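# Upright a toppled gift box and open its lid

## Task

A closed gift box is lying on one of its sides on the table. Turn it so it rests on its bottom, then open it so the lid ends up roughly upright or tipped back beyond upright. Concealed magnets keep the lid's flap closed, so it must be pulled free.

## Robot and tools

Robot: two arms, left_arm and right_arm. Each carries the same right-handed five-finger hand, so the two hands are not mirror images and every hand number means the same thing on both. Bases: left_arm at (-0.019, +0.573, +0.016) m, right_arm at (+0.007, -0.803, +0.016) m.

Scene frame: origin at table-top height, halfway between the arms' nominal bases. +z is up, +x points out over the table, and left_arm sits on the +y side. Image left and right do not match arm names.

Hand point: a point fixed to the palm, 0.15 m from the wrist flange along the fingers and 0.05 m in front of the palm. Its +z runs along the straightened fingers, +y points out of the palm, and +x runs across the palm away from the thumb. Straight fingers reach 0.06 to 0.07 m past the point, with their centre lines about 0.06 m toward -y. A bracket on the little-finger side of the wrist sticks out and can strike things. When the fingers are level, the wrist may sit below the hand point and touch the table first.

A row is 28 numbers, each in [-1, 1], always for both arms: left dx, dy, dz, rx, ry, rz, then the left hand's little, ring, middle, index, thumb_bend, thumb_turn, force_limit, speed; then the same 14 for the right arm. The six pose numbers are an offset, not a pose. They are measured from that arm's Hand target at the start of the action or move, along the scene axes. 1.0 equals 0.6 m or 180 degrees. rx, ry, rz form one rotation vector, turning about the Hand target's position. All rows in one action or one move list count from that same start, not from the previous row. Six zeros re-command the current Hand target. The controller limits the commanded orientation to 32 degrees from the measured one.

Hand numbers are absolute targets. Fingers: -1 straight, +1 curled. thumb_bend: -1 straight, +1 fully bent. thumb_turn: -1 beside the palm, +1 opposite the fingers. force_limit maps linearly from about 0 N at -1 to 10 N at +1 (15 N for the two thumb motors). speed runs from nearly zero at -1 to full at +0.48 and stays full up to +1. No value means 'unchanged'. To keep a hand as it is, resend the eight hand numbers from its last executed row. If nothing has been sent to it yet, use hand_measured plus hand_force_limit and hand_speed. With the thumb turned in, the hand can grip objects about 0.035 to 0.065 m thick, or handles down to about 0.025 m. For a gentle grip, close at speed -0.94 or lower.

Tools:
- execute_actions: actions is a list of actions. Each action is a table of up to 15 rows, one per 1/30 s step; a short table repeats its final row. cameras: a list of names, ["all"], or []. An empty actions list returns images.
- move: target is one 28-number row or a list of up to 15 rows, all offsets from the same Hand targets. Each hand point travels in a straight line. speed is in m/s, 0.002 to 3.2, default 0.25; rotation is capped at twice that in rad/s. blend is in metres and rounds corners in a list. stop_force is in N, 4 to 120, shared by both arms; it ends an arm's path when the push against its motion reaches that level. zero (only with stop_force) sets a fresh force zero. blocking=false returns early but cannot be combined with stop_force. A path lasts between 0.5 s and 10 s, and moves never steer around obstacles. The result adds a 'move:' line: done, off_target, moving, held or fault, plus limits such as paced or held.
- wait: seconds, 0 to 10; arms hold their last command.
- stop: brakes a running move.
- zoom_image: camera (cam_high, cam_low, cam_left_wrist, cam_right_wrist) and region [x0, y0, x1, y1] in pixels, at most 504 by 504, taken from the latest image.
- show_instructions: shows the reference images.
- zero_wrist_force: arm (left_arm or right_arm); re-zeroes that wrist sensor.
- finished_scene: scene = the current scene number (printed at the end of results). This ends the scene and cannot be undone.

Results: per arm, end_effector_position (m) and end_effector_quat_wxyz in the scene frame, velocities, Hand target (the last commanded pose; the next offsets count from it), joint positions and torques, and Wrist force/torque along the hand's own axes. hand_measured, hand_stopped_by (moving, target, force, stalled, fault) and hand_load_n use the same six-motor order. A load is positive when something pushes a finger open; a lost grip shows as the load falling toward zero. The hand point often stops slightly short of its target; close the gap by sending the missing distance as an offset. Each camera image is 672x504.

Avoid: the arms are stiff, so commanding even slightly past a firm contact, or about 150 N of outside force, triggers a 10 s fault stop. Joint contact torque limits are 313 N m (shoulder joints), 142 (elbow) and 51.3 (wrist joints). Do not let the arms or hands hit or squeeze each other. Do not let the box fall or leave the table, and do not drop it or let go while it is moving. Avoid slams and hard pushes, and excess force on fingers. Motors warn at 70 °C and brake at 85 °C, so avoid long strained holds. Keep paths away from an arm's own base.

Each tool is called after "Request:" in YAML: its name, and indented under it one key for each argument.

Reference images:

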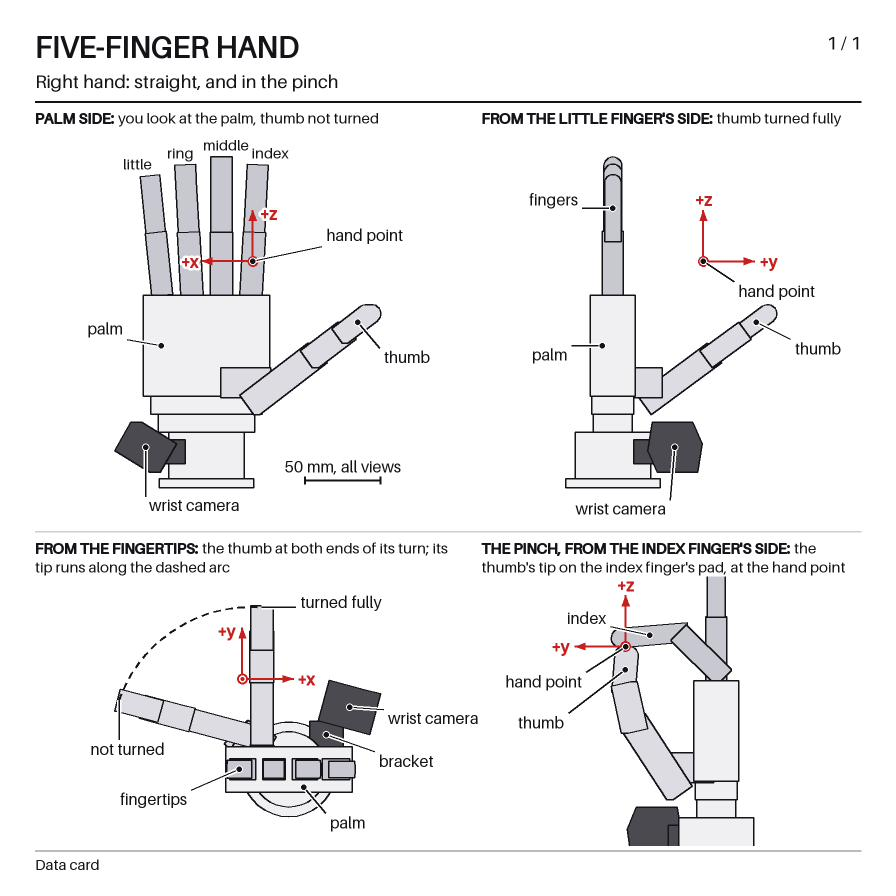

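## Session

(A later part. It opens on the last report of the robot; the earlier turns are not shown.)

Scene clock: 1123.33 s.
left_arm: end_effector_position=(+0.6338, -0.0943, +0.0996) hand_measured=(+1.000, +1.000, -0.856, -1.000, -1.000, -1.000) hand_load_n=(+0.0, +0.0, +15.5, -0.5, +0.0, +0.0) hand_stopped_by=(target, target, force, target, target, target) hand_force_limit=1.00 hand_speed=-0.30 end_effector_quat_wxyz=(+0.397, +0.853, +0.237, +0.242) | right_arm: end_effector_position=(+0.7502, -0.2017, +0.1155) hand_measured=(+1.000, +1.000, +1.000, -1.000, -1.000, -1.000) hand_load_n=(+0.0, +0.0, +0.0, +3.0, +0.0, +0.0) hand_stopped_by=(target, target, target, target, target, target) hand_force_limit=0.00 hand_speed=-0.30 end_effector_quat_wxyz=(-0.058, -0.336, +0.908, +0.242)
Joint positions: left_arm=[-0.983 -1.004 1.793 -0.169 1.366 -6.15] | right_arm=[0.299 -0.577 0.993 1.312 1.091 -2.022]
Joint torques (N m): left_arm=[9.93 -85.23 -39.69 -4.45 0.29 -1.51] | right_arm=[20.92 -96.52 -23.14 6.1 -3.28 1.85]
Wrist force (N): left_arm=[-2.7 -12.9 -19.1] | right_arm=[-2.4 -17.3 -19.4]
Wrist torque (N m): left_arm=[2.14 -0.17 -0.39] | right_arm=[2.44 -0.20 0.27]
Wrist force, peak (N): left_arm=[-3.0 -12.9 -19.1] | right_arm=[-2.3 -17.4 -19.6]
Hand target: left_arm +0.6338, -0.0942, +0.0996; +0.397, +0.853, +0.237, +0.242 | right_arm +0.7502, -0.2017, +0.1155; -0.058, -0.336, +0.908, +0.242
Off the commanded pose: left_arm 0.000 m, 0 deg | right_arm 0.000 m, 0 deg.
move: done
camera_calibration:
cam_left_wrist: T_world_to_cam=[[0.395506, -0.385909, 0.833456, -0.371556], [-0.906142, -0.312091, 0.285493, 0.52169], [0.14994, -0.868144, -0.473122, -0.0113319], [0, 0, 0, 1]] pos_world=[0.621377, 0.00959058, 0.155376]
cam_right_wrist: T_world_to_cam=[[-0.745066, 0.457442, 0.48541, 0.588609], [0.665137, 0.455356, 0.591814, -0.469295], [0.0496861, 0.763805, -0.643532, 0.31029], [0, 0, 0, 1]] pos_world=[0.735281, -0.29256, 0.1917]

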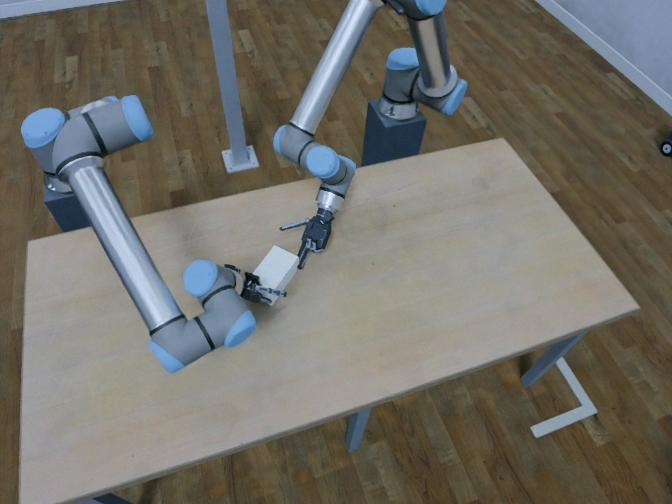

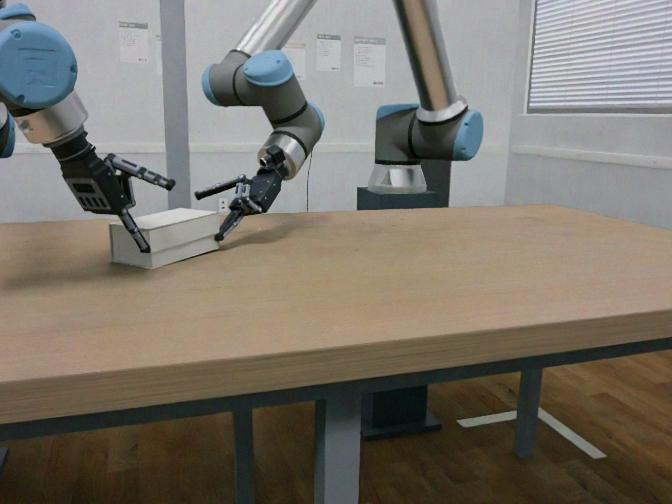

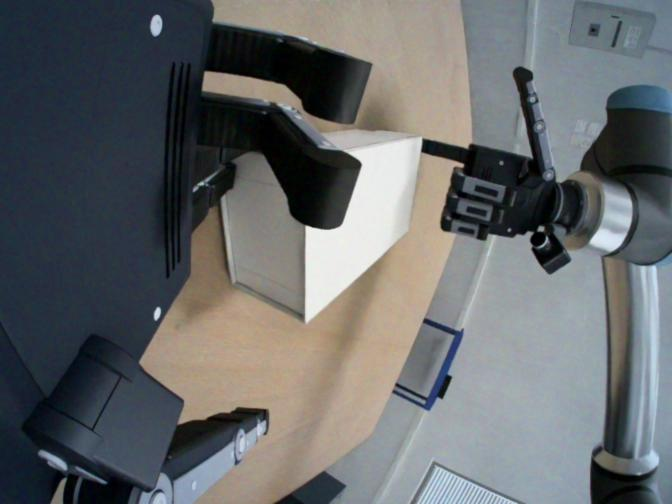

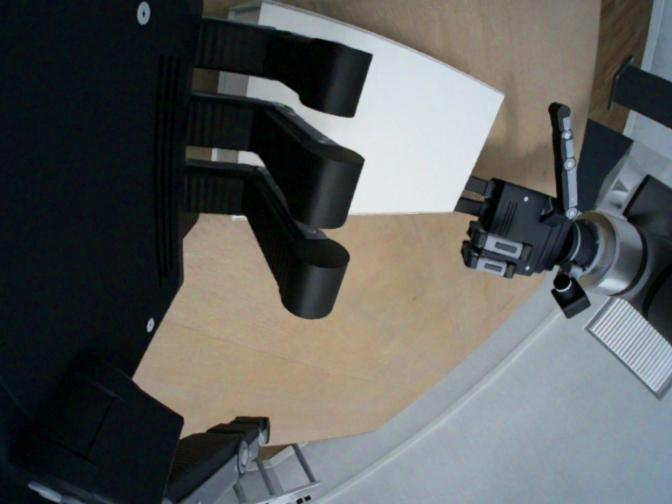

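Request:
move:
  target: [-0.0184,-0.0163,-0.0066,0.0368,-0.0415,0,1,1,-0.5,-1,-1,-1,1,-0.3,0,0,-0.0017,0,0,0,1,1,1,-1,-1,-1,0,-0.3]
  speed: 0.03
  cameras: ["cam_low","cam_left_wrist"]

Request:
zoom_image:
  camera: "cam_low"
  region: [90, 140, 290, 290]

Request:
zoom_image:
  camera: "cam_left_wrist"
  region: [160, 60, 460, 340]

Scene clock: 1138.00 s.
left_arm: end_effector_position=(+0.6227, -0.1040, +0.0956) hand_measured=(+1.000, +1.000, -0.856, -1.000, -1.000, -1.000) hand_load_n=(+0.0, +0.0, +15.5, -1.0, +0.0, +0.0) hand_stopped_by=(target, target, force, target, target, target) hand_force_limit=1.00 hand_speed=-0.30 end_effector_quat_wxyz=(+0.361, +0.857, +0.196, +0.310) | right_arm: end_effector_position=(+0.7502, -0.2017, +0.1145) hand_measured=(+1.000, +1.000, +1.000, -1.000, -1.000, -1.000) hand_load_n=(+0.0, +0.0, +0.0, +2.5, +0.0, +0.0) hand_stopped_by=(target, target, target, target, target, target) hand_force_limit=0.00 hand_speed=-0.30 end_effector_quat_wxyz=(-0.058, -0.336, +0.908, +0.242)
Joint positions: left_arm=[-1.034 -1.005 1.799 -0.174 1.225 -6.036] | right_arm=[0.299 -0.576 0.994 1.311 1.091 -2.022]
Joint torques (N m): left_arm=[9.99 -68.59 -39.17 -7.23 2.1 -1.47] | right_arm=[23.14 -71.14 -20.32 3.92 -6.12 1.79]
Wrist force (N): left_arm=[-3.1 -12.7 -19.6] | right_arm=[-2.9 -15.3 -22.3]
Wrist torque (N m): left_arm=[2.11 -0.22 -0.40] | right_arm=[2.49 -0.25 0.23]
Wrist force, peak (N): left_arm=[-3.0 -13.8 -20.8] | right_arm=[-2.9 -15.4 -22.5]
Hand target: left_arm +0.6228, -0.1040, +0.0956; +0.361, +0.857, +0.196, +0.310 | right_arm +0.7502, -0.2017, +0.1145; -0.058, -0.336, +0.908, +0.242
Off the commanded pose: left_arm 0.000 m, 0 deg | right_arm 0.000 m, 0 deg.
move: done
camera_calibration:
cam_left_wrist: T_world_to_cam=[[0.286935, -0.482117, 0.827787, -0.309512], [-0.933145, -0.336039, 0.12774, 0.539218], [0.216583, -0.809099, -0.546307, -0.0483858], [0, 0, 0, 1]] pos_world=[0.602458, -0.00717181, 0.160896]
Images, in order (width x height): cam_low 672x504, cam_left_wrist 672x504.

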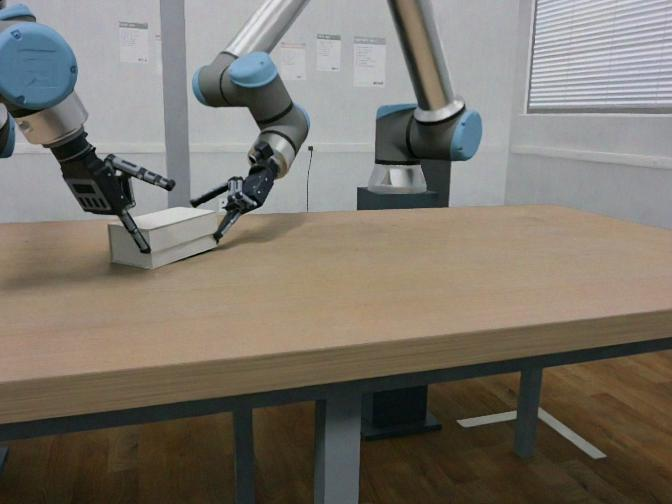

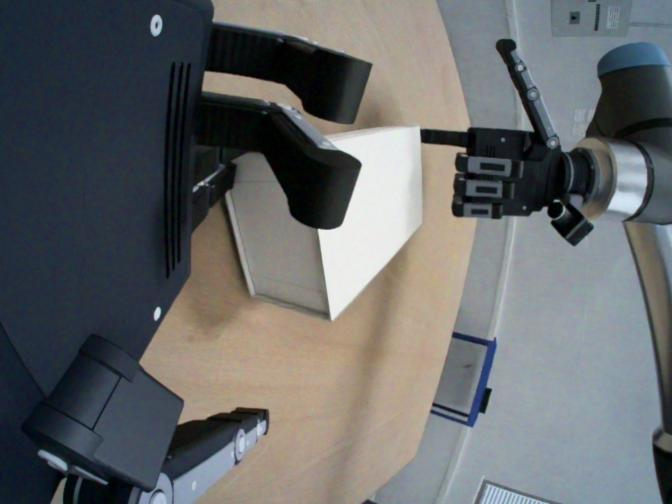

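Scaled by 2.520.

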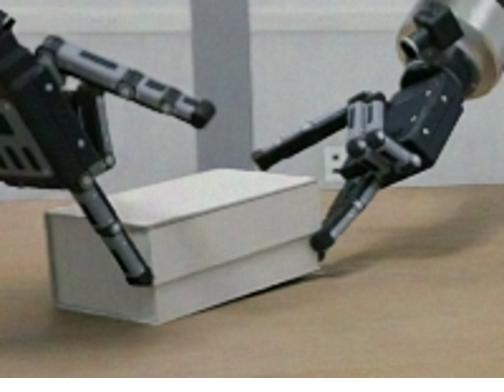

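Scaled by 1.680 from the camera's 672x504 image, which has a finer 960x720 frame.

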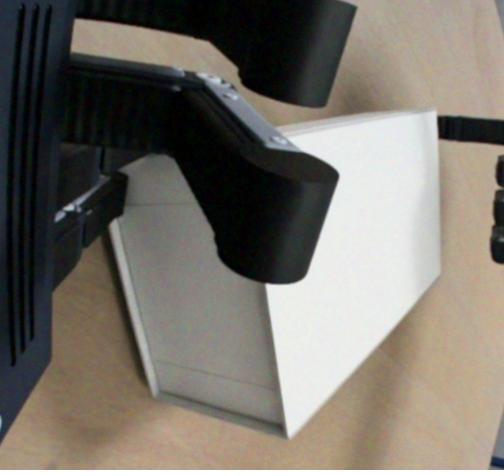

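Request:
move:
  target: [0,0,0,0,0,0,1,1,-1,-1,-1,-1,1,-0.3,0,0,0,0,0,0,1,1,1,-1,-1,-1,0,-0.3]
  speed: 0.03

Request:
move:
  target:
    - [-0.0066,0.0075,0,0,0,0,1,1,-1,-1,-1,-1,1,-0.3,0.0066,-0.0075,0,0,0,0,1,1,1,-1,-1,-1,0,-0.3]
    - [-0.0066,0.0075,-0.0133,0,0,0,1,1,-1,-1,-1,-1,1,-0.3,0.0066,-0.0075,-0.036,0,0,0,1,1,1,-1,-1,-1,0,-0.3]
  speed: 0.03
  cameras: ["cam_low","cam_left_wrist","cam_high"]

Request:
zoom_image:
  camera: "cam_low"
  region: [90, 140, 290, 290]

Request:
zoom_image:
  camera: "cam_high"
  region: [200, 200, 360, 320]

Scene clock: 1178.90 s.
left_arm: end_effector_position=(+0.6228, -0.1040, +0.0956) hand_measured=(+1.000, +1.000, -1.000, -1.000, -1.000, -1.000) hand_load_n=(+0.0, +0.0, +0.0, +2.5, +0.0, +0.0) hand_stopped_by=(target, target, target, target, target, target) hand_force_limit=1.00 hand_speed=-0.30 end_effector_quat_wxyz=(+0.361, +0.857, +0.196, +0.310) | right_arm: end_effector_position=(+0.7502, -0.2017, +0.1144) hand_measured=(+1.000, +1.000, +1.000, -1.000, -1.000, -1.000) hand_load_n=(+0.0, +0.0, +0.0, +2.5, +0.0, +0.0) hand_stopped_by=(target, target, target, target, target, target) hand_force_limit=0.00 hand_speed=-0.30 end_effector_quat_wxyz=(-0.058, -0.336, +0.908, +0.242)
Joint positions: left_arm=[-1.034 -1.005 1.799 -0.174 1.225 -6.037] | right_arm=[0.299 -0.576 0.994 1.311 1.091 -2.022]
Joint torques (N m): left_arm=[15.17 -67.64 -56.25 -4.63 0.42 -2.12] | right_arm=[24.07 -82.15 -28.22 4.93 -5.07 1.79]
Wrist force (N): left_arm=[-3.8 -9.0 -12.7] | right_arm=[-3.4 -12.3 -16.0]
Wrist torque (N m): left_arm=[1.77 -0.25 -0.13] | right_arm=[1.98 -0.23 0.17]
Wrist force, peak (N): left_arm=[-3.1 -12.9 -19.9] | right_arm=[-2.8 -15.4 -22.5]
Hand target: left_arm +0.6228, -0.1040, +0.0956; +0.361, +0.857, +0.196, +0.310 | right_arm +0.7502, -0.2017, +0.1145; -0.058, -0.336, +0.908, +0.242
Off the commanded pose: left_arm 0.000 m, 0 deg | right_arm 0.000 m, 0 deg.
move: done

Scene clock: 1180.47 s.
left_arm: end_effector_position=(+0.6188, -0.0995, +0.0875) hand_measured=(+1.000, +1.000, -1.000, -1.000, -1.000, -1.000) hand_load_n=(+0.0, +0.0, +0.0, -1.0, +0.0, +0.0) hand_stopped_by=(target, target, target, target, target, target) hand_force_limit=1.00 hand_speed=-0.30 end_effector_quat_wxyz=(+0.361, +0.857, +0.196, +0.310) | right_arm: end_effector_position=(+0.7542, -0.2062, +0.0926) hand_measured=(+1.000, +1.000, +1.000, -1.000, -1.000, -1.000) hand_load_n=(+0.0, +0.0, +0.0, +0.0, +0.0, +0.0) hand_stopped_by=(target, target, target, target, target, target) hand_force_limit=0.00 hand_speed=-0.30 end_effector_quat_wxyz=(-0.058, -0.336, +0.908, +0.242)
Joint positions: left_arm=[-1.036 -1.002 1.814 -0.192 1.224 -6.038] | right_arm=[0.293 -0.556 0.996 1.292 1.092 -2.028]
Joint torques (N m): left_arm=[-9.55 -77.63 -20.01 1.73 0.45 0.37] | right_arm=[11.14 -114.29 -37.13 6.46 0.12 2.86]
Wrist force (N): left_arm=[0.1 3.0 0.2] | right_arm=[-0.3 3.5 -2.1]
Wrist torque (N m): left_arm=[0.18 0.06 0.26] | right_arm=[0.62 -0.01 0.27]
Wrist force, peak (N): left_arm=[-3.6 -9.2 -12.6] | right_arm=[-3.5 -12.4 -15.9]
Hand target: left_arm +0.6188, -0.0995, +0.0876; +0.361, +0.857, +0.196, +0.310 | right_arm +0.7542, -0.2062, +0.0929; -0.058, -0.336, +0.908, +0.242
Off the commanded pose: left_arm 0.000 m, 0 deg | right_arm 0.000 m, 0 deg.
move: done
camera_calibration:
cam_left_wrist: T_world_to_cam=[[0.287182, -0.481912, 0.827821, -0.299621], [-0.93307, -0.336146, 0.128009, 0.538072], [0.216579, -0.809177, -0.546193, -0.0482606], [0, 0, 0, 1]] pos_world=[0.598557, -0.00257161, 0.152795]
Images, in order (width x height): cam_high 672x504, cam_low 672x504, cam_left_wrist 672x504.

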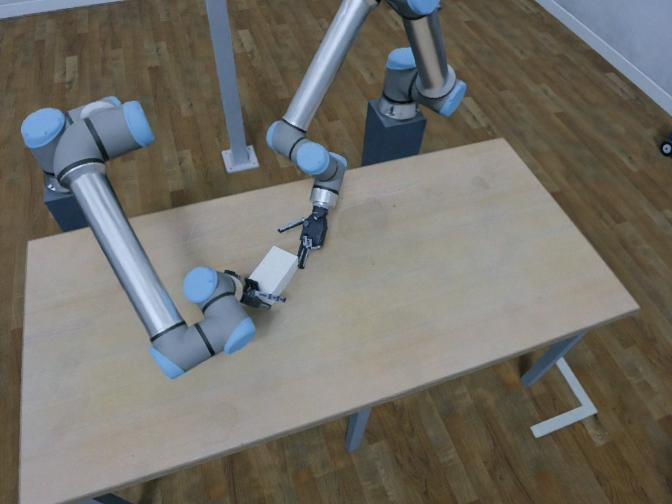

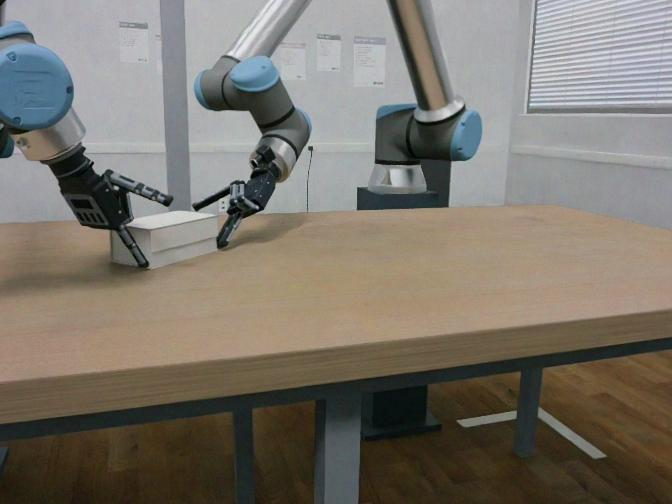

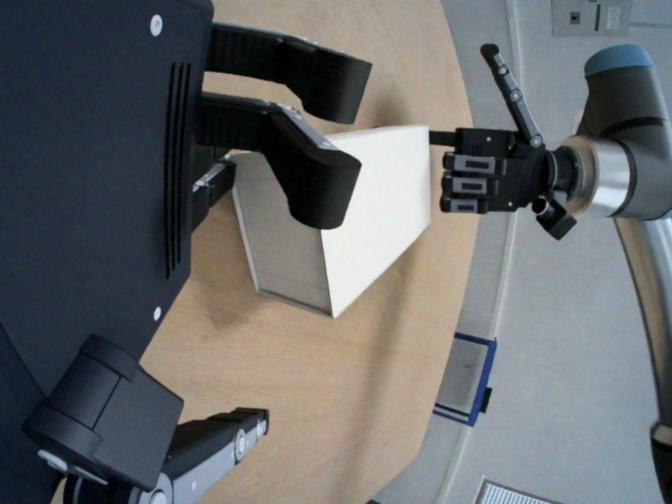

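Scaled by 2.520.

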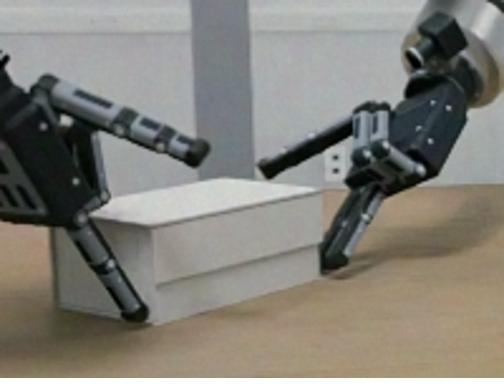

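Scaled by 3.150.

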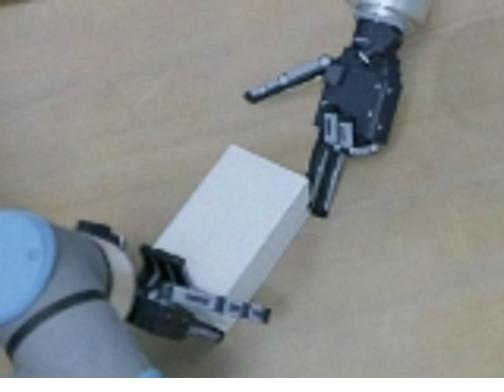

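Request:
move:
  target: [0.0133,-0.015,0,0,0,0,1,1,-1,-1,-1,-1,1,-0.3,-0.0133,0.015,0,0,0,0,1,1,1,-1,-1,-1,0,-0.3]
  speed: 0.012
  stop_force: 5

Request:
move:
  target: [0,0,-0.01,0,0,0,1,1,-1,-1,-1,-1,1,-0.3,0,0,-0.01,0,0,0,1,1,1,-1,-1,-1,0,-0.3]
  speed: 0.012
  stop_force: 5
  cameras: ["cam_low"]

Request:
zoom_image:
  camera: "cam_low"
  region: [90, 140, 290, 290]

Scene clock: 1187.53 s.
left_arm: end_effector_position=(+0.6228, -0.1040, +0.0876) hand_measured=(+1.000, +1.000, -1.000, -1.000, -1.000, -1.000) hand_load_n=(+0.0, +0.0, +0.0, -1.0, +0.0, +0.0) hand_stopped_by=(target, target, target, target, target, target) hand_force_limit=1.00 hand_speed=-0.30 end_effector_quat_wxyz=(+0.361, +0.857, +0.196, +0.310) | right_arm: end_effector_position=(+0.7502, -0.2016, +0.0929) hand_measured=(+1.000, +1.000, +1.000, -1.000, -1.000, -1.000) hand_load_n=(+0.0, +0.0, +0.0, +0.5, +0.0, +0.0) hand_stopped_by=(target, target, target, target, target, target) hand_force_limit=0.00 hand_speed=-0.30 end_effector_quat_wxyz=(-0.058, -0.336, +0.908, +0.242)
Joint positions: left_arm=[-1.034 -0.995 1.801 -0.186 1.225 -6.037] | right_arm=[0.299 -0.559 1.001 1.287 1.091 -2.021]
Joint torques (N m): left_arm=[-15 -81.04 -19.29 -1.35 -1.22 -1.35] | right_arm=[-3.34 -81.61 -42.96 7.78 -0.22 -3.09]
Wrist force (N): left_arm=[0.2 2.7 -3.5] | right_arm=[-0.2 -0.2 -3.7]
Wrist torque (N m): left_arm=[0.42 0.07 0.09] | right_arm=[0.95 -0.11 0.21]
Wrist force, peak (N): left_arm=[0.4 1.5 -12.2] | right_arm=[-0.5 -5.2 -8.4]
Hand target: left_arm +0.6228, -0.1040, +0.0876; +0.361, +0.857, +0.196, +0.310 (not the last commanded pose) | right_arm +0.7502, -0.2016, +0.0929; -0.058, -0.336, +0.908, +0.242 (not the last commanded pose)
Off the commanded pose: left_arm 0.006 m, 0 deg | right_arm 0.006 m, 0 deg.
move: contact (left_arm, right_arm)

Scene clock: 1189.07 s.
left_arm: end_effector_position=(+0.6228, -0.1040, +0.0872) hand_measured=(+1.000, +1.000, -1.000, -1.000, -1.000, -1.000) hand_load_n=(+0.0, +0.0, +0.0, -2.5, +0.0, +0.0) hand_stopped_by=(target, target, target, target, target, target) hand_force_limit=1.00 hand_speed=-0.30 end_effector_quat_wxyz=(+0.361, +0.857, +0.196, +0.310) | right_arm: end_effector_position=(+0.7502, -0.2016, +0.0893) hand_measured=(+1.000, +1.000, +1.000, -1.000, -1.000, -1.000) hand_load_n=(+0.0, +0.0, +0.0, +0.5, +0.0, +0.0) hand_stopped_by=(target, target, target, target, target, target) hand_force_limit=0.00 hand_speed=-0.30 end_effector_quat_wxyz=(-0.058, -0.336, +0.908, +0.242)
Joint positions: left_arm=[-1.034 -0.994 1.801 -0.187 1.225 -6.037] | right_arm=[0.299 -0.556 1.002 1.283 1.091 -2.021]
Joint torques (N m): left_arm=[-13.96 -64.77 -41.9 2.07 -1.1 -1.14] | right_arm=[-0.43 -114.55 -41.34 7.57 -0.04 -2.64]
Wrist force (N): left_arm=[1.9 3.7 -7.8] | right_arm=[-0.8 0.0 -5.2]
Wrist torque (N m): left_arm=[0.61 0.12 0.19] | right_arm=[1.01 -0.09 0.18]
Wrist force, peak (N): left_arm=[4.8 5.9 -14.0] | right_arm=[-1.0 2.8 -12.3]
Hand target: left_arm +0.6228, -0.1040, +0.0872; +0.361, +0.857, +0.196, +0.310 (not the last commanded pose) | right_arm +0.7502, -0.2016, +0.0893; -0.058, -0.336, +0.908, +0.242 (not the last commanded pose)
Off the commanded pose: left_arm 0.006 m, 0 deg | right_arm 0.002 m, 0 deg.
move: contact (left_arm, right_arm)
Images, in order (width x height): cam_low 672x504.

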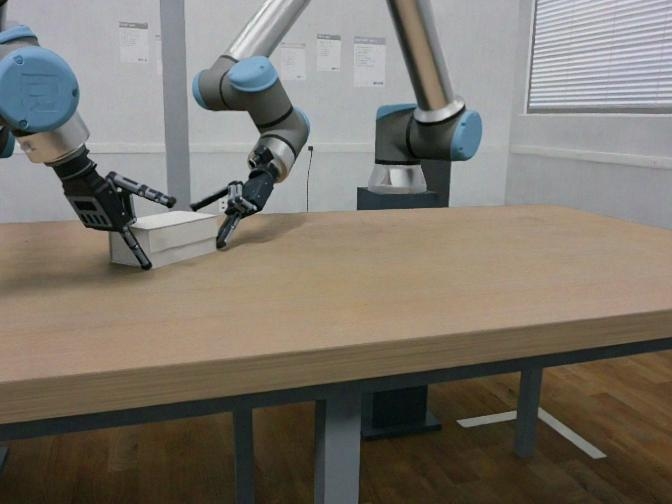

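Scaled by 2.520.

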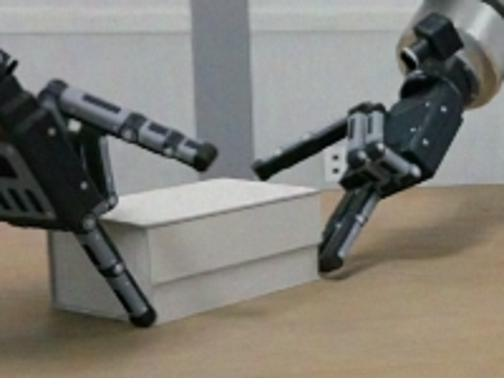

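Request:
move:
  target:
    - [0.0014,-0.0016,-0.0012,0,0,0,1,1,-1,-1,-1,-1,1,-0.3,-0.0014,0.0016,-0.0012,0,0,0,1,1,1,-1,-1,-1,0,-0.3]
    - [0.0014,-0.0016,-0.0012,0,0,0,1,1,-0.45,-1,-1,-1,1,-0.3,-0.0014,0.0016,-0.0012,0,0,0,1,1,1,-1,-1,-1,0,-0.3]
  speed: 0.01
  cameras: ["cam_low","cam_left_wrist"]

Request:
zoom_image:
  camera: "cam_low"
  region: [90, 140, 290, 290]

Scene clock: 1196.17 s.
left_arm: end_effector_position=(+0.6237, -0.1049, +0.0864) hand_measured=(+1.000, +1.000, -0.836, -1.000, -1.000, -1.000) hand_load_n=(+0.0, +0.0, +14.5, -12.5, +0.0, +0.0) hand_stopped_by=(target, target, force, target, target, target) hand_force_limit=1.00 hand_speed=-0.30 end_effector_quat_wxyz=(+0.361, +0.857, +0.196, +0.310) | right_arm: end_effector_position=(+0.7494, -0.2007, +0.0887) hand_measured=(+1.000, +1.000, +1.000, -1.000, -1.000, -1.000) hand_load_n=(+0.0, +0.0, +0.0, +3.5, +0.0, +0.0) hand_stopped_by=(target, target, target, target, target, target) hand_force_limit=0.00 hand_speed=-0.30 end_effector_quat_wxyz=(-0.058, -0.336, +0.908, +0.242)
Joint positions: left_arm=[-1.034 -0.992 1.799 -0.187 1.226 -6.036] | right_arm=[0.3 -0.556 1.003 1.281 1.091 -2.02]
Joint torques (N m): left_arm=[2.26 -52.12 -55.12 -8.97 2.64 2.27] | right_arm=[45.69 -69.7 -13.35 4.19 -7.02 0.62]
Wrist force (N): left_arm=[10.4 -5.6 -55.9] | right_arm=[-2.3 -18.9 -42.3]
Wrist torque (N m): left_arm=[3.87 0.59 0.33] | right_arm=[4.13 -0.16 0.02]
Wrist force, peak (N): left_arm=[8.5 3.7 -62.0] | right_arm=[-2.3 -18.9 -42.3]
Hand target: left_arm +0.6237, -0.1050, +0.0865; +0.361, +0.857, +0.196, +0.310 | right_arm +0.7494, -0.2007, +0.0886; -0.058, -0.336, +0.908, +0.242
Off the commanded pose: left_arm 0.000 m, 0 deg | right_arm 0.000 m, 0 deg.
move: done
camera_calibration:
cam_left_wrist: T_world_to_cam=[[0.287133, -0.48193, 0.827827, -0.30274], [-0.933085, -0.33612, 0.127966, 0.540952], [0.216579, -0.809177, -0.546193, -0.0543729], [0, 0, 0, 1]] pos_world=[0.603457, -0.00807172, 0.151695]
Images, in order (width x height): cam_low 672x504, cam_left_wrist 672x504.

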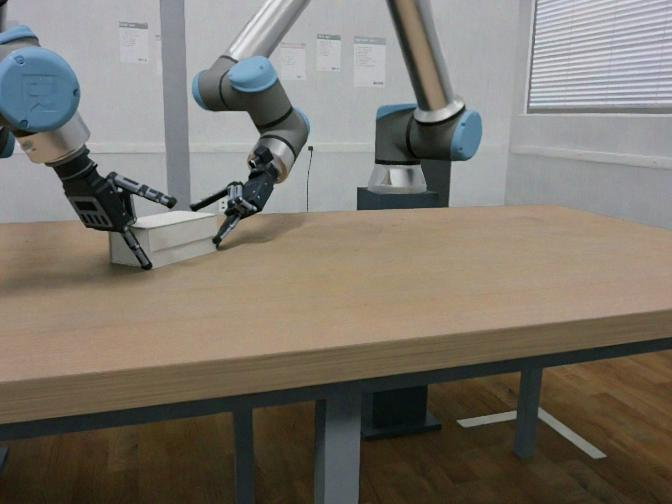

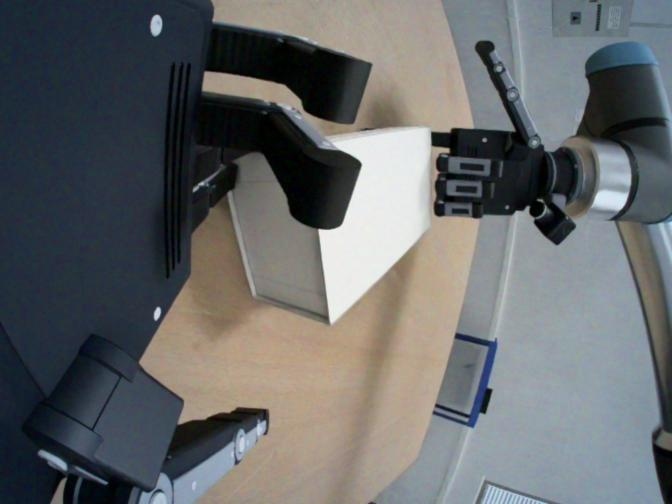

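Scaled by 2.520.

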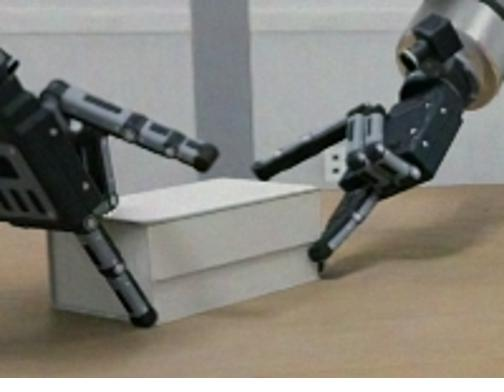

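Request:
move:
  target: [-0.016,-0.0143,-0.0112,0.0368,-0.0415,0,1,1,-0.45,-1,-1,-1,1,-0.3,0,0,0,0,0,0,1,1,1,-1,-1,-1,0,-0.3]
  speed: 0.03
  cameras: ["cam_low","cam_left_wrist"]

Request:
zoom_image:
  camera: "cam_low"
  region: [90, 140, 290, 290]

Request:
zoom_image:
  camera: "cam_left_wrist"
  region: [160, 60, 460, 340]

Scene clock: 1209.57 s.
left_arm: end_effector_position=(+0.6140, -0.1136, +0.0797) hand_measured=(+1.000, +1.000, -0.848, -0.998, -1.000, -1.000) hand_load_n=(+0.0, +0.0, +27.0, -24.0, +0.0, +0.0) hand_stopped_by=(target, target, force, target, target, target) hand_force_limit=1.00 hand_speed=-0.30 end_effector_quat_wxyz=(+0.323, +0.855, +0.154, +0.376) | right_arm: end_effector_position=(+0.7494, -0.2007, +0.0886) hand_measured=(+1.000, +1.000, +1.000, -1.000, -1.000, -1.000) hand_load_n=(+0.0, +0.0, +0.0, +4.0, +0.0, +0.0) hand_stopped_by=(target, target, target, target, target, target) hand_force_limit=0.00 hand_speed=-0.30 end_effector_quat_wxyz=(-0.058, -0.336, +0.908, +0.242)
Joint positions: left_arm=[-1.082 -0.985 1.804 -0.208 1.088 -5.915] | right_arm=[0.3 -0.556 1.003 1.281 1.091 -2.02]
Joint torques (N m): left_arm=[6.77 -47.13 -37.95 -7.47 4.78 -2.25] | right_arm=[46.7 -57.51 -13.88 6.23 -6.83 -2.71]
Wrist force (N): left_arm=[12.8 -5.8 -60.6] | right_arm=[-6.1 -23.4 -48.2]
Wrist torque (N m): left_arm=[4.36 -0.10 -0.02] | right_arm=[4.74 -0.35 -0.20]
Wrist force, peak (N): left_arm=[14.8 -5.9 -63.7] | right_arm=[-5.9 -23.8 -48.9]
Hand target: left_arm +0.6141, -0.1136, +0.0798; +0.323, +0.855, +0.154, +0.376 | right_arm +0.7494, -0.2007, +0.0886; -0.058, -0.336, +0.908, +0.242
Off the commanded pose: left_arm 0.000 m, 0 deg | right_arm 0.000 m, 0 deg.
move: done
camera_calibration:
cam_left_wrist: T_world_to_cam=[[0.180665, -0.576212, 0.797082, -0.241527], [-0.939285, -0.341455, -0.0339415, 0.545926], [0.291725, -0.742555, -0.602917, -0.0969557], [0, 0, 0, 1]] pos_world=[0.584701, -0.0247569, 0.15259]
Images, in order (width x height): cam_low 672x504, cam_left_wrist 672x504.

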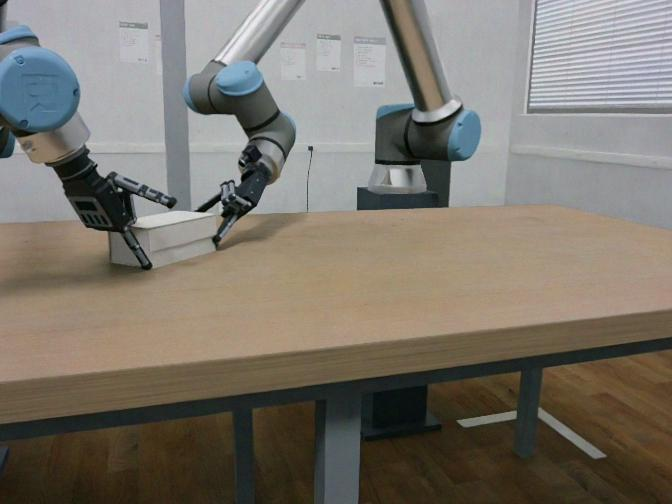

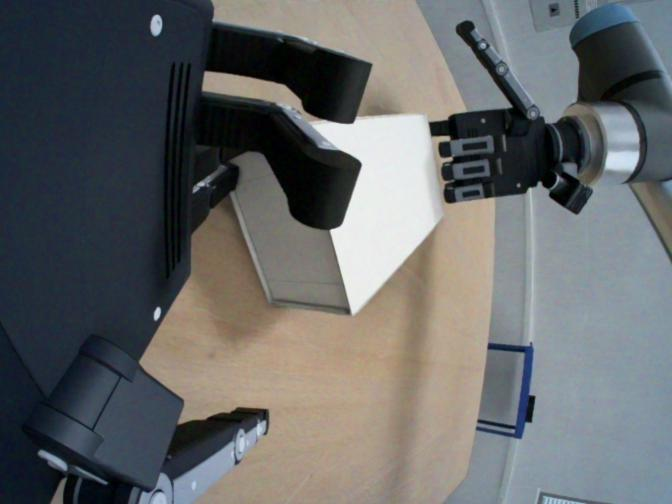

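Scaled by 2.520.

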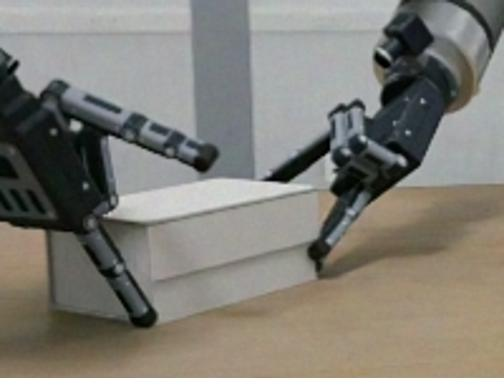

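Scaled by 1.680 from the camera's 672x504 image, which has a finer 960x720 frame.

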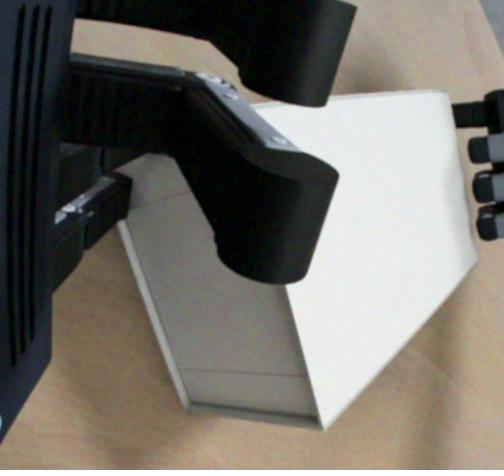

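Request:
move:
  target: [-0.0117,-0.0103,-0.0115,0.0295,-0.0332,0,1,1,-0.45,-1,-1,-1,1,-0.3,0,0,0,0,0,0,1,1,1,-1,-1,-1,0,-0.3]
  speed: 0.03
  cameras: ["cam_low","cam_left_wrist"]

Request:
zoom_image:
  camera: "cam_low"
  region: [90, 140, 290, 290]

Scene clock: 1230.97 s.
left_arm: end_effector_position=(+0.6070, -0.1198, +0.0728) hand_measured=(+1.000, +1.000, -0.878, -0.998, -1.000, -1.000) hand_load_n=(+0.0, +0.0, +27.0, -29.0, +0.0, +0.0) hand_stopped_by=(target, target, force, target, target, target) hand_force_limit=1.00 hand_speed=-0.30 end_effector_quat_wxyz=(+0.291, +0.848, +0.119, +0.427) | right_arm: end_effector_position=(+0.7494, -0.2007, +0.0886) hand_measured=(+1.000, +1.000, +1.000, -1.000, -1.000, -1.000) hand_load_n=(+0.0, +0.5, +0.0, +4.5, +0.0, +0.0) hand_stopped_by=(target, target, target, target, target, target) hand_force_limit=0.00 hand_speed=-0.30 end_effector_quat_wxyz=(-0.058, -0.336, +0.908, +0.242)
Joint positions: left_arm=[-1.118 -0.975 1.809 -0.239 0.982 -5.81] | right_arm=[0.3 -0.556 1.003 1.281 1.091 -2.02]
Joint torques (N m): left_arm=[7.7 -40.94 -33.31 -5.37 6.6 -0.87] | right_arm=[49.48 -58.41 -14.68 6.27 -6.7 -2.43]
Wrist force (N): left_arm=[22.5 -3.7 -69.8] | right_arm=[-5.4 -27.3 -53.1]
Wrist torque (N m): left_arm=[4.67 0.37 0.40] | right_arm=[5.23 -0.30 -0.16]
Wrist force, peak (N): left_arm=[22.6 -3.8 -74.3] | right_arm=[-5.0 -27.5 -53.2]
Hand target: left_arm +0.6071, -0.1197, +0.0729; +0.291, +0.848, +0.120, +0.427 | right_arm +0.7494, -0.2007, +0.0886; -0.058, -0.336, +0.908, +0.242
Off the commanded pose: left_arm 0.000 m, 0 deg | right_arm 0.000 m, 0 deg.
move: done
camera_calibration:
cam_left_wrist: T_world_to_cam=[[0.0995592, -0.648196, 0.754937, -0.194603], [-0.928986, -0.33236, -0.162855, 0.541275], [0.356473, -0.685112, -0.635255, -0.133751], [0, 0, 0, 1]] pos_world=[0.56989, -0.0378772, 0.150097]
Images, in order (width x height): cam_low 672x504, cam_left_wrist 672x504.

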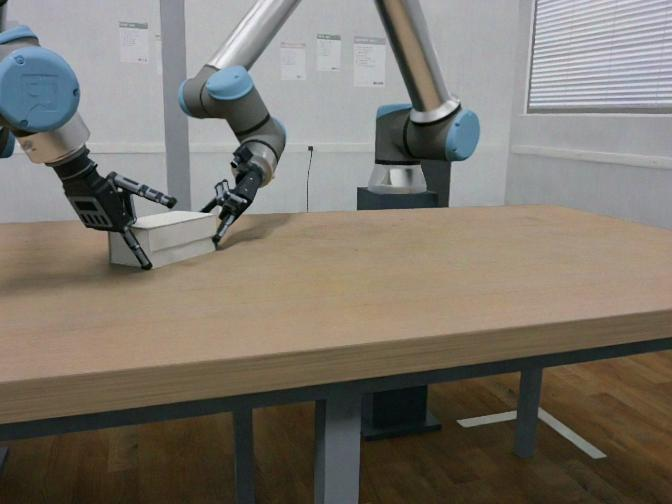

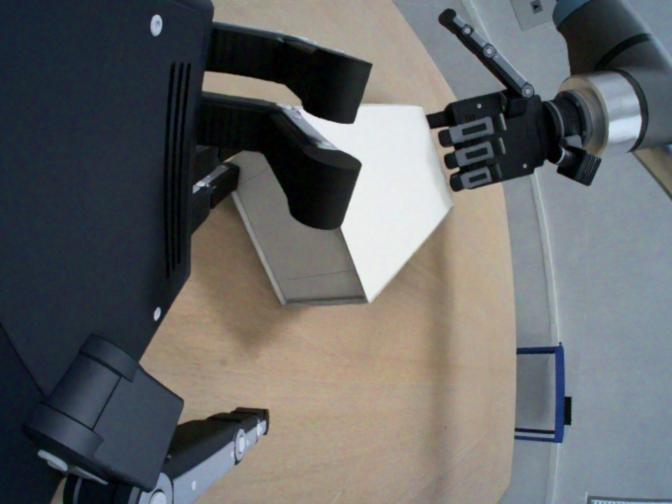

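Scaled by 2.520.

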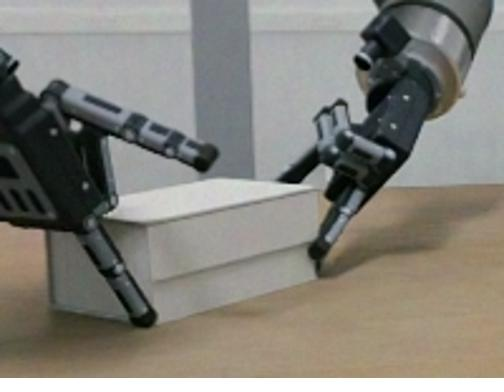

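Request:
move:
  target:
    - [0,0,0,0,0,0,1,1,-1,-1,-1,-1,1,-0.3,0,0,0,0,0,0,1,1,1,-1,-1,-1,0,-0.3]
    - [-0.005,0.0056,0.0033,0,0,0,1,1,-1,-1,-1,-1,1,-0.3,0.005,-0.0056,0.0033,0,0,0,1,1,1,-1,-1,-1,0,-0.3]
    - [-0.011,0.0125,0.0033,0,0,0,1,1,-1,-1,-1,-1,1,-0.3,0.05,-0.055,0.25,0,0,0,1,1,1,-1,-1,-1,0,-0.3]
  speed: [0.02,0.02,0.2]

Request:
move:
  target: [0,0,0,0,0,0,1,1,-1,-1,-1,-1,1,-0.3,0,0,0,0.083,0.0737,0,1,1,1,-1,-1,-1,0,0.2]
  speed: 0.25

Request:
move:
  target: [0,0,0,0,0,0,1,1,-1,-1,-1,-1,1,-0.3,0,0,0,0.0736,-0.0829,0,-1,-1,1,1,-1,-1,0,0.2]
  speed: 0.25
  cameras: ["all"]

Scene clock: 1260.23 s.
left_arm: end_effector_position=(+0.6004, -0.1122, +0.0748) hand_measured=(+1.000, +1.000, -1.000, -1.000, -1.000, -1.000) hand_load_n=(+0.0, +0.0, +0.0, -6.0, +0.0, +0.0) hand_stopped_by=(target, target, target, target, target, target) hand_force_limit=1.00 hand_speed=-0.30 end_effector_quat_wxyz=(+0.291, +0.848, +0.120, +0.427) | right_arm: end_effector_position=(+0.7794, -0.2337, +0.2386) hand_measured=(+1.000, +1.000, +1.000, -1.000, -1.000, -1.000) hand_load_n=(+0.0, +0.0, +0.0, +0.0, -0.5, +0.0) hand_stopped_by=(target, target, target, target, target, target) hand_force_limit=0.00 hand_speed=-0.30 end_effector_quat_wxyz=(-0.058, -0.336, +0.908, +0.242)
Joint positions: left_arm=[-1.122 -0.989 1.831 -0.244 0.979 -5.814] | right_arm=[0.257 -0.634 0.881 1.503 1.098 -2.068]
Joint torques (N m): left_arm=[-10.12 -65.11 -28.07 1.37 -1.48 -1.12] | right_arm=[10.18 -82.29 -39.55 4.75 -0.38 3.15]
Wrist force (N): left_arm=[2.4 5.2 0.0] | right_arm=[0.6 3.0 -1.6]
Wrist torque (N m): left_arm=[-0.02 0.25 0.39] | right_arm=[0.50 -0.16 0.31]
Wrist force, peak (N): left_arm=[18.7 3.6 -77.7] | right_arm=[-3.3 -31.0 -58.3]
Hand target: left_arm +0.6005, -0.1122, +0.0748; +0.291, +0.848, +0.120, +0.427 | right_arm +0.7794, -0.2337, +0.2386; -0.058, -0.336, +0.908, +0.242
Off the commanded pose: left_arm 0.000 m, 0 deg | right_arm 0.000 m, 0 deg.
move: done

Scene clock: 1261.40 s.
left_arm: end_effector_position=(+0.6005, -0.1123, +0.0749) hand_measured=(+1.000, +1.000, -1.000, -1.000, -1.000, -1.000) hand_load_n=(+0.0, +0.0, +0.0, -6.0, +0.0, +0.0) hand_stopped_by=(target, target, target, target, target, target) hand_force_limit=1.00 hand_speed=-0.30 end_effector_quat_wxyz=(+0.291, +0.848, +0.120, +0.427) | right_arm: end_effector_position=(+0.7794, -0.2337, +0.2384) hand_measured=(+1.000, +1.000, +1.000, -1.000, -1.000, -1.000) hand_load_n=(+0.0, +0.0, +0.0, +0.0, +0.0, +0.0) hand_stopped_by=(target, target, target, target, target, target) hand_force_limit=0.00 hand_speed=0.20 end_effector_quat_wxyz=(-0.118, -0.311, +0.857, +0.395)
Joint positions: left_arm=[-1.122 -0.989 1.83 -0.244 0.979 -5.814] | right_arm=[0.202 -0.552 0.914 1.66 0.823 -2.246]
Joint torques (N m): left_arm=[3.54 -59.36 -37 3.06 0.53 0.94] | right_arm=[8.1 -116.46 -44.81 3.83 -2.44 0.93]
Wrist force (N): left_arm=[2.3 4.9 0.1] | right_arm=[0.2 3.3 -1.6]
Wrist torque (N m): left_arm=[-0.05 0.23 0.38] | right_arm=[0.59 -0.18 0.28]
Wrist force, peak (N): left_arm=[2.7 5.2 0.2] | right_arm=[0.4 3.6 -2.2]
Hand target: left_arm +0.6005, -0.1122, +0.0748; +0.291, +0.848, +0.120, +0.427 | right_arm +0.7794, -0.2337, +0.2386; -0.118, -0.311, +0.856, +0.395
Off the commanded pose: left_arm 0.000 m, 0 deg | right_arm 0.000 m, 0 deg.
move: done

Scene clock: 1262.57 s.
left_arm: end_effector_position=(+0.6005, -0.1122, +0.0748) hand_measured=(+1.000, +1.000, -1.000, -1.000, -1.000, -1.000) hand_load_n=(+0.0, +0.0, +0.0, -6.0, +0.0, +0.0) hand_stopped_by=(target, target, target, target, target, target) hand_force_limit=1.00 hand_speed=-0.30 end_effector_quat_wxyz=(+0.291, +0.848, +0.120, +0.427) | right_arm: end_effector_position=(+0.7794, -0.2337, +0.2387) hand_measured=(-1.000, -1.000, +1.000, +1.000, -1.000, -1.000) hand_load_n=(+0.0, +0.0, +0.0, +0.0, +0.0, +0.0) hand_stopped_by=(target, target, target, target, target, target) hand_force_limit=0.00 hand_speed=0.20 end_effector_quat_wxyz=(+0.030, -0.371, +0.813, +0.447)
Joint positions: left_arm=[-1.122 -0.989 1.83 -0.244 0.979 -5.814] | right_arm=[0.179 -0.609 1.026 1.393 0.664 -2.366]
Joint torques (N m): left_arm=[13.06 -57.92 -36.87 2.98 0.5 1.49] | right_arm=[12 -79.78 -42.09 4.14 -1.69 1.83]
Wrist force (N): left_arm=[2.2 4.8 0.0] | right_arm=[-0.5 3.3 -1.7]
Wrist torque (N m): left_arm=[-0.07 0.25 0.37] | right_arm=[0.55 -0.10 0.21]
Wrist force, peak (N): left_arm=[2.6 5.0 0.2] | right_arm=[-0.2 3.5 -1.8]
Hand target: left_arm +0.6005, -0.1122, +0.0748; +0.291, +0.848, +0.120, +0.427 | right_arm +0.7794, -0.2337, +0.2386; +0.030, -0.371, +0.813, +0.447
Off the commanded pose: left_arm 0.000 m, 0 deg | right_arm 0.000 m, 0 deg.
move: done
camera_calibration:
cam_left_wrist: T_world_to_cam=[[0.0998105, -0.648062, 0.755019, -0.190753], [-0.929001, -0.332464, -0.162556, 0.538014], [0.356363, -0.685189, -0.635233, -0.12497], [0, 0, 0, 1]] pos_world=[0.56339, -0.0303769, 0.152095]
cam_right_wrist: T_world_to_cam=[[-0.779509, 0.137872, 0.611029, 0.487429], [0.626335, 0.158571, 0.763256, -0.627123], [0.00833963, 0.977674, -0.209962, 0.391372], [0, 0, 0, 1]] pos_world=[0.769481, -0.350393, 0.262994]

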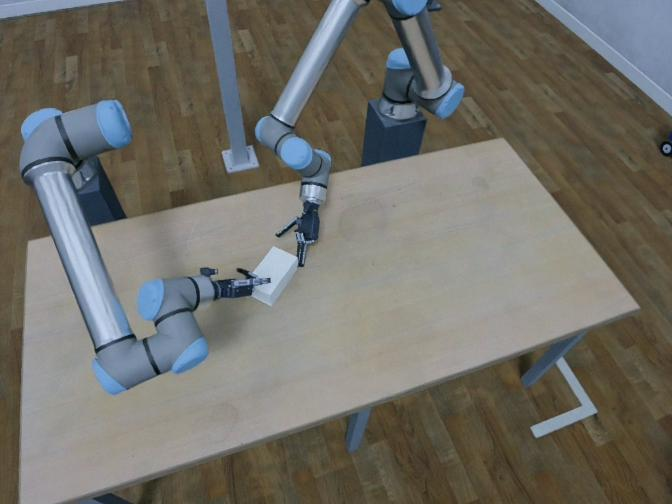

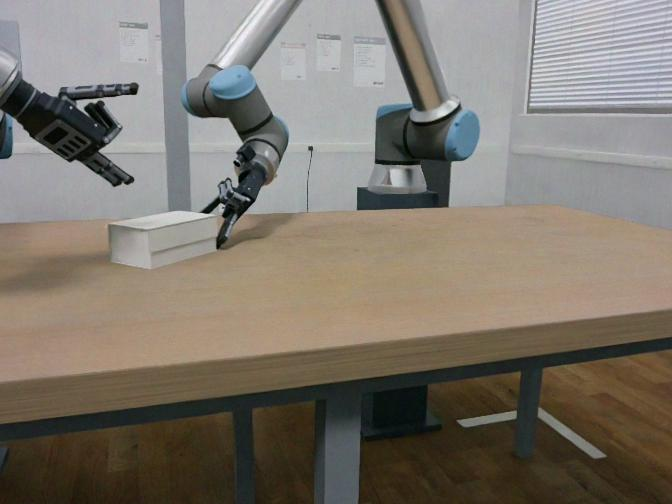

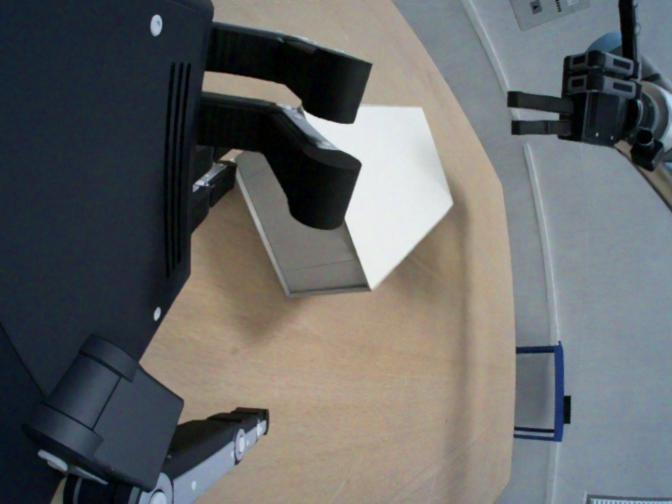

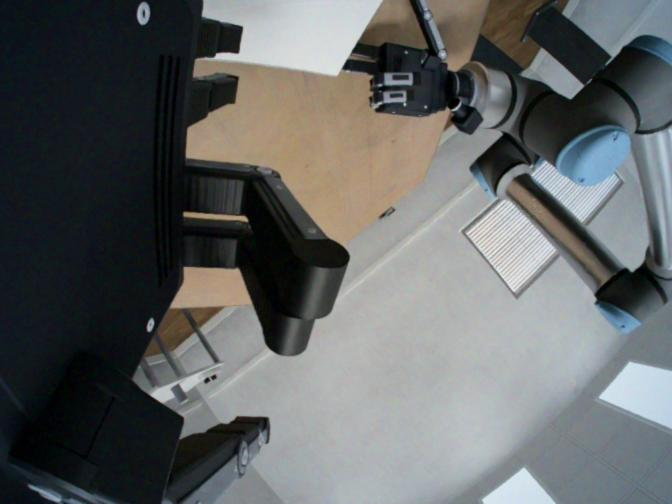

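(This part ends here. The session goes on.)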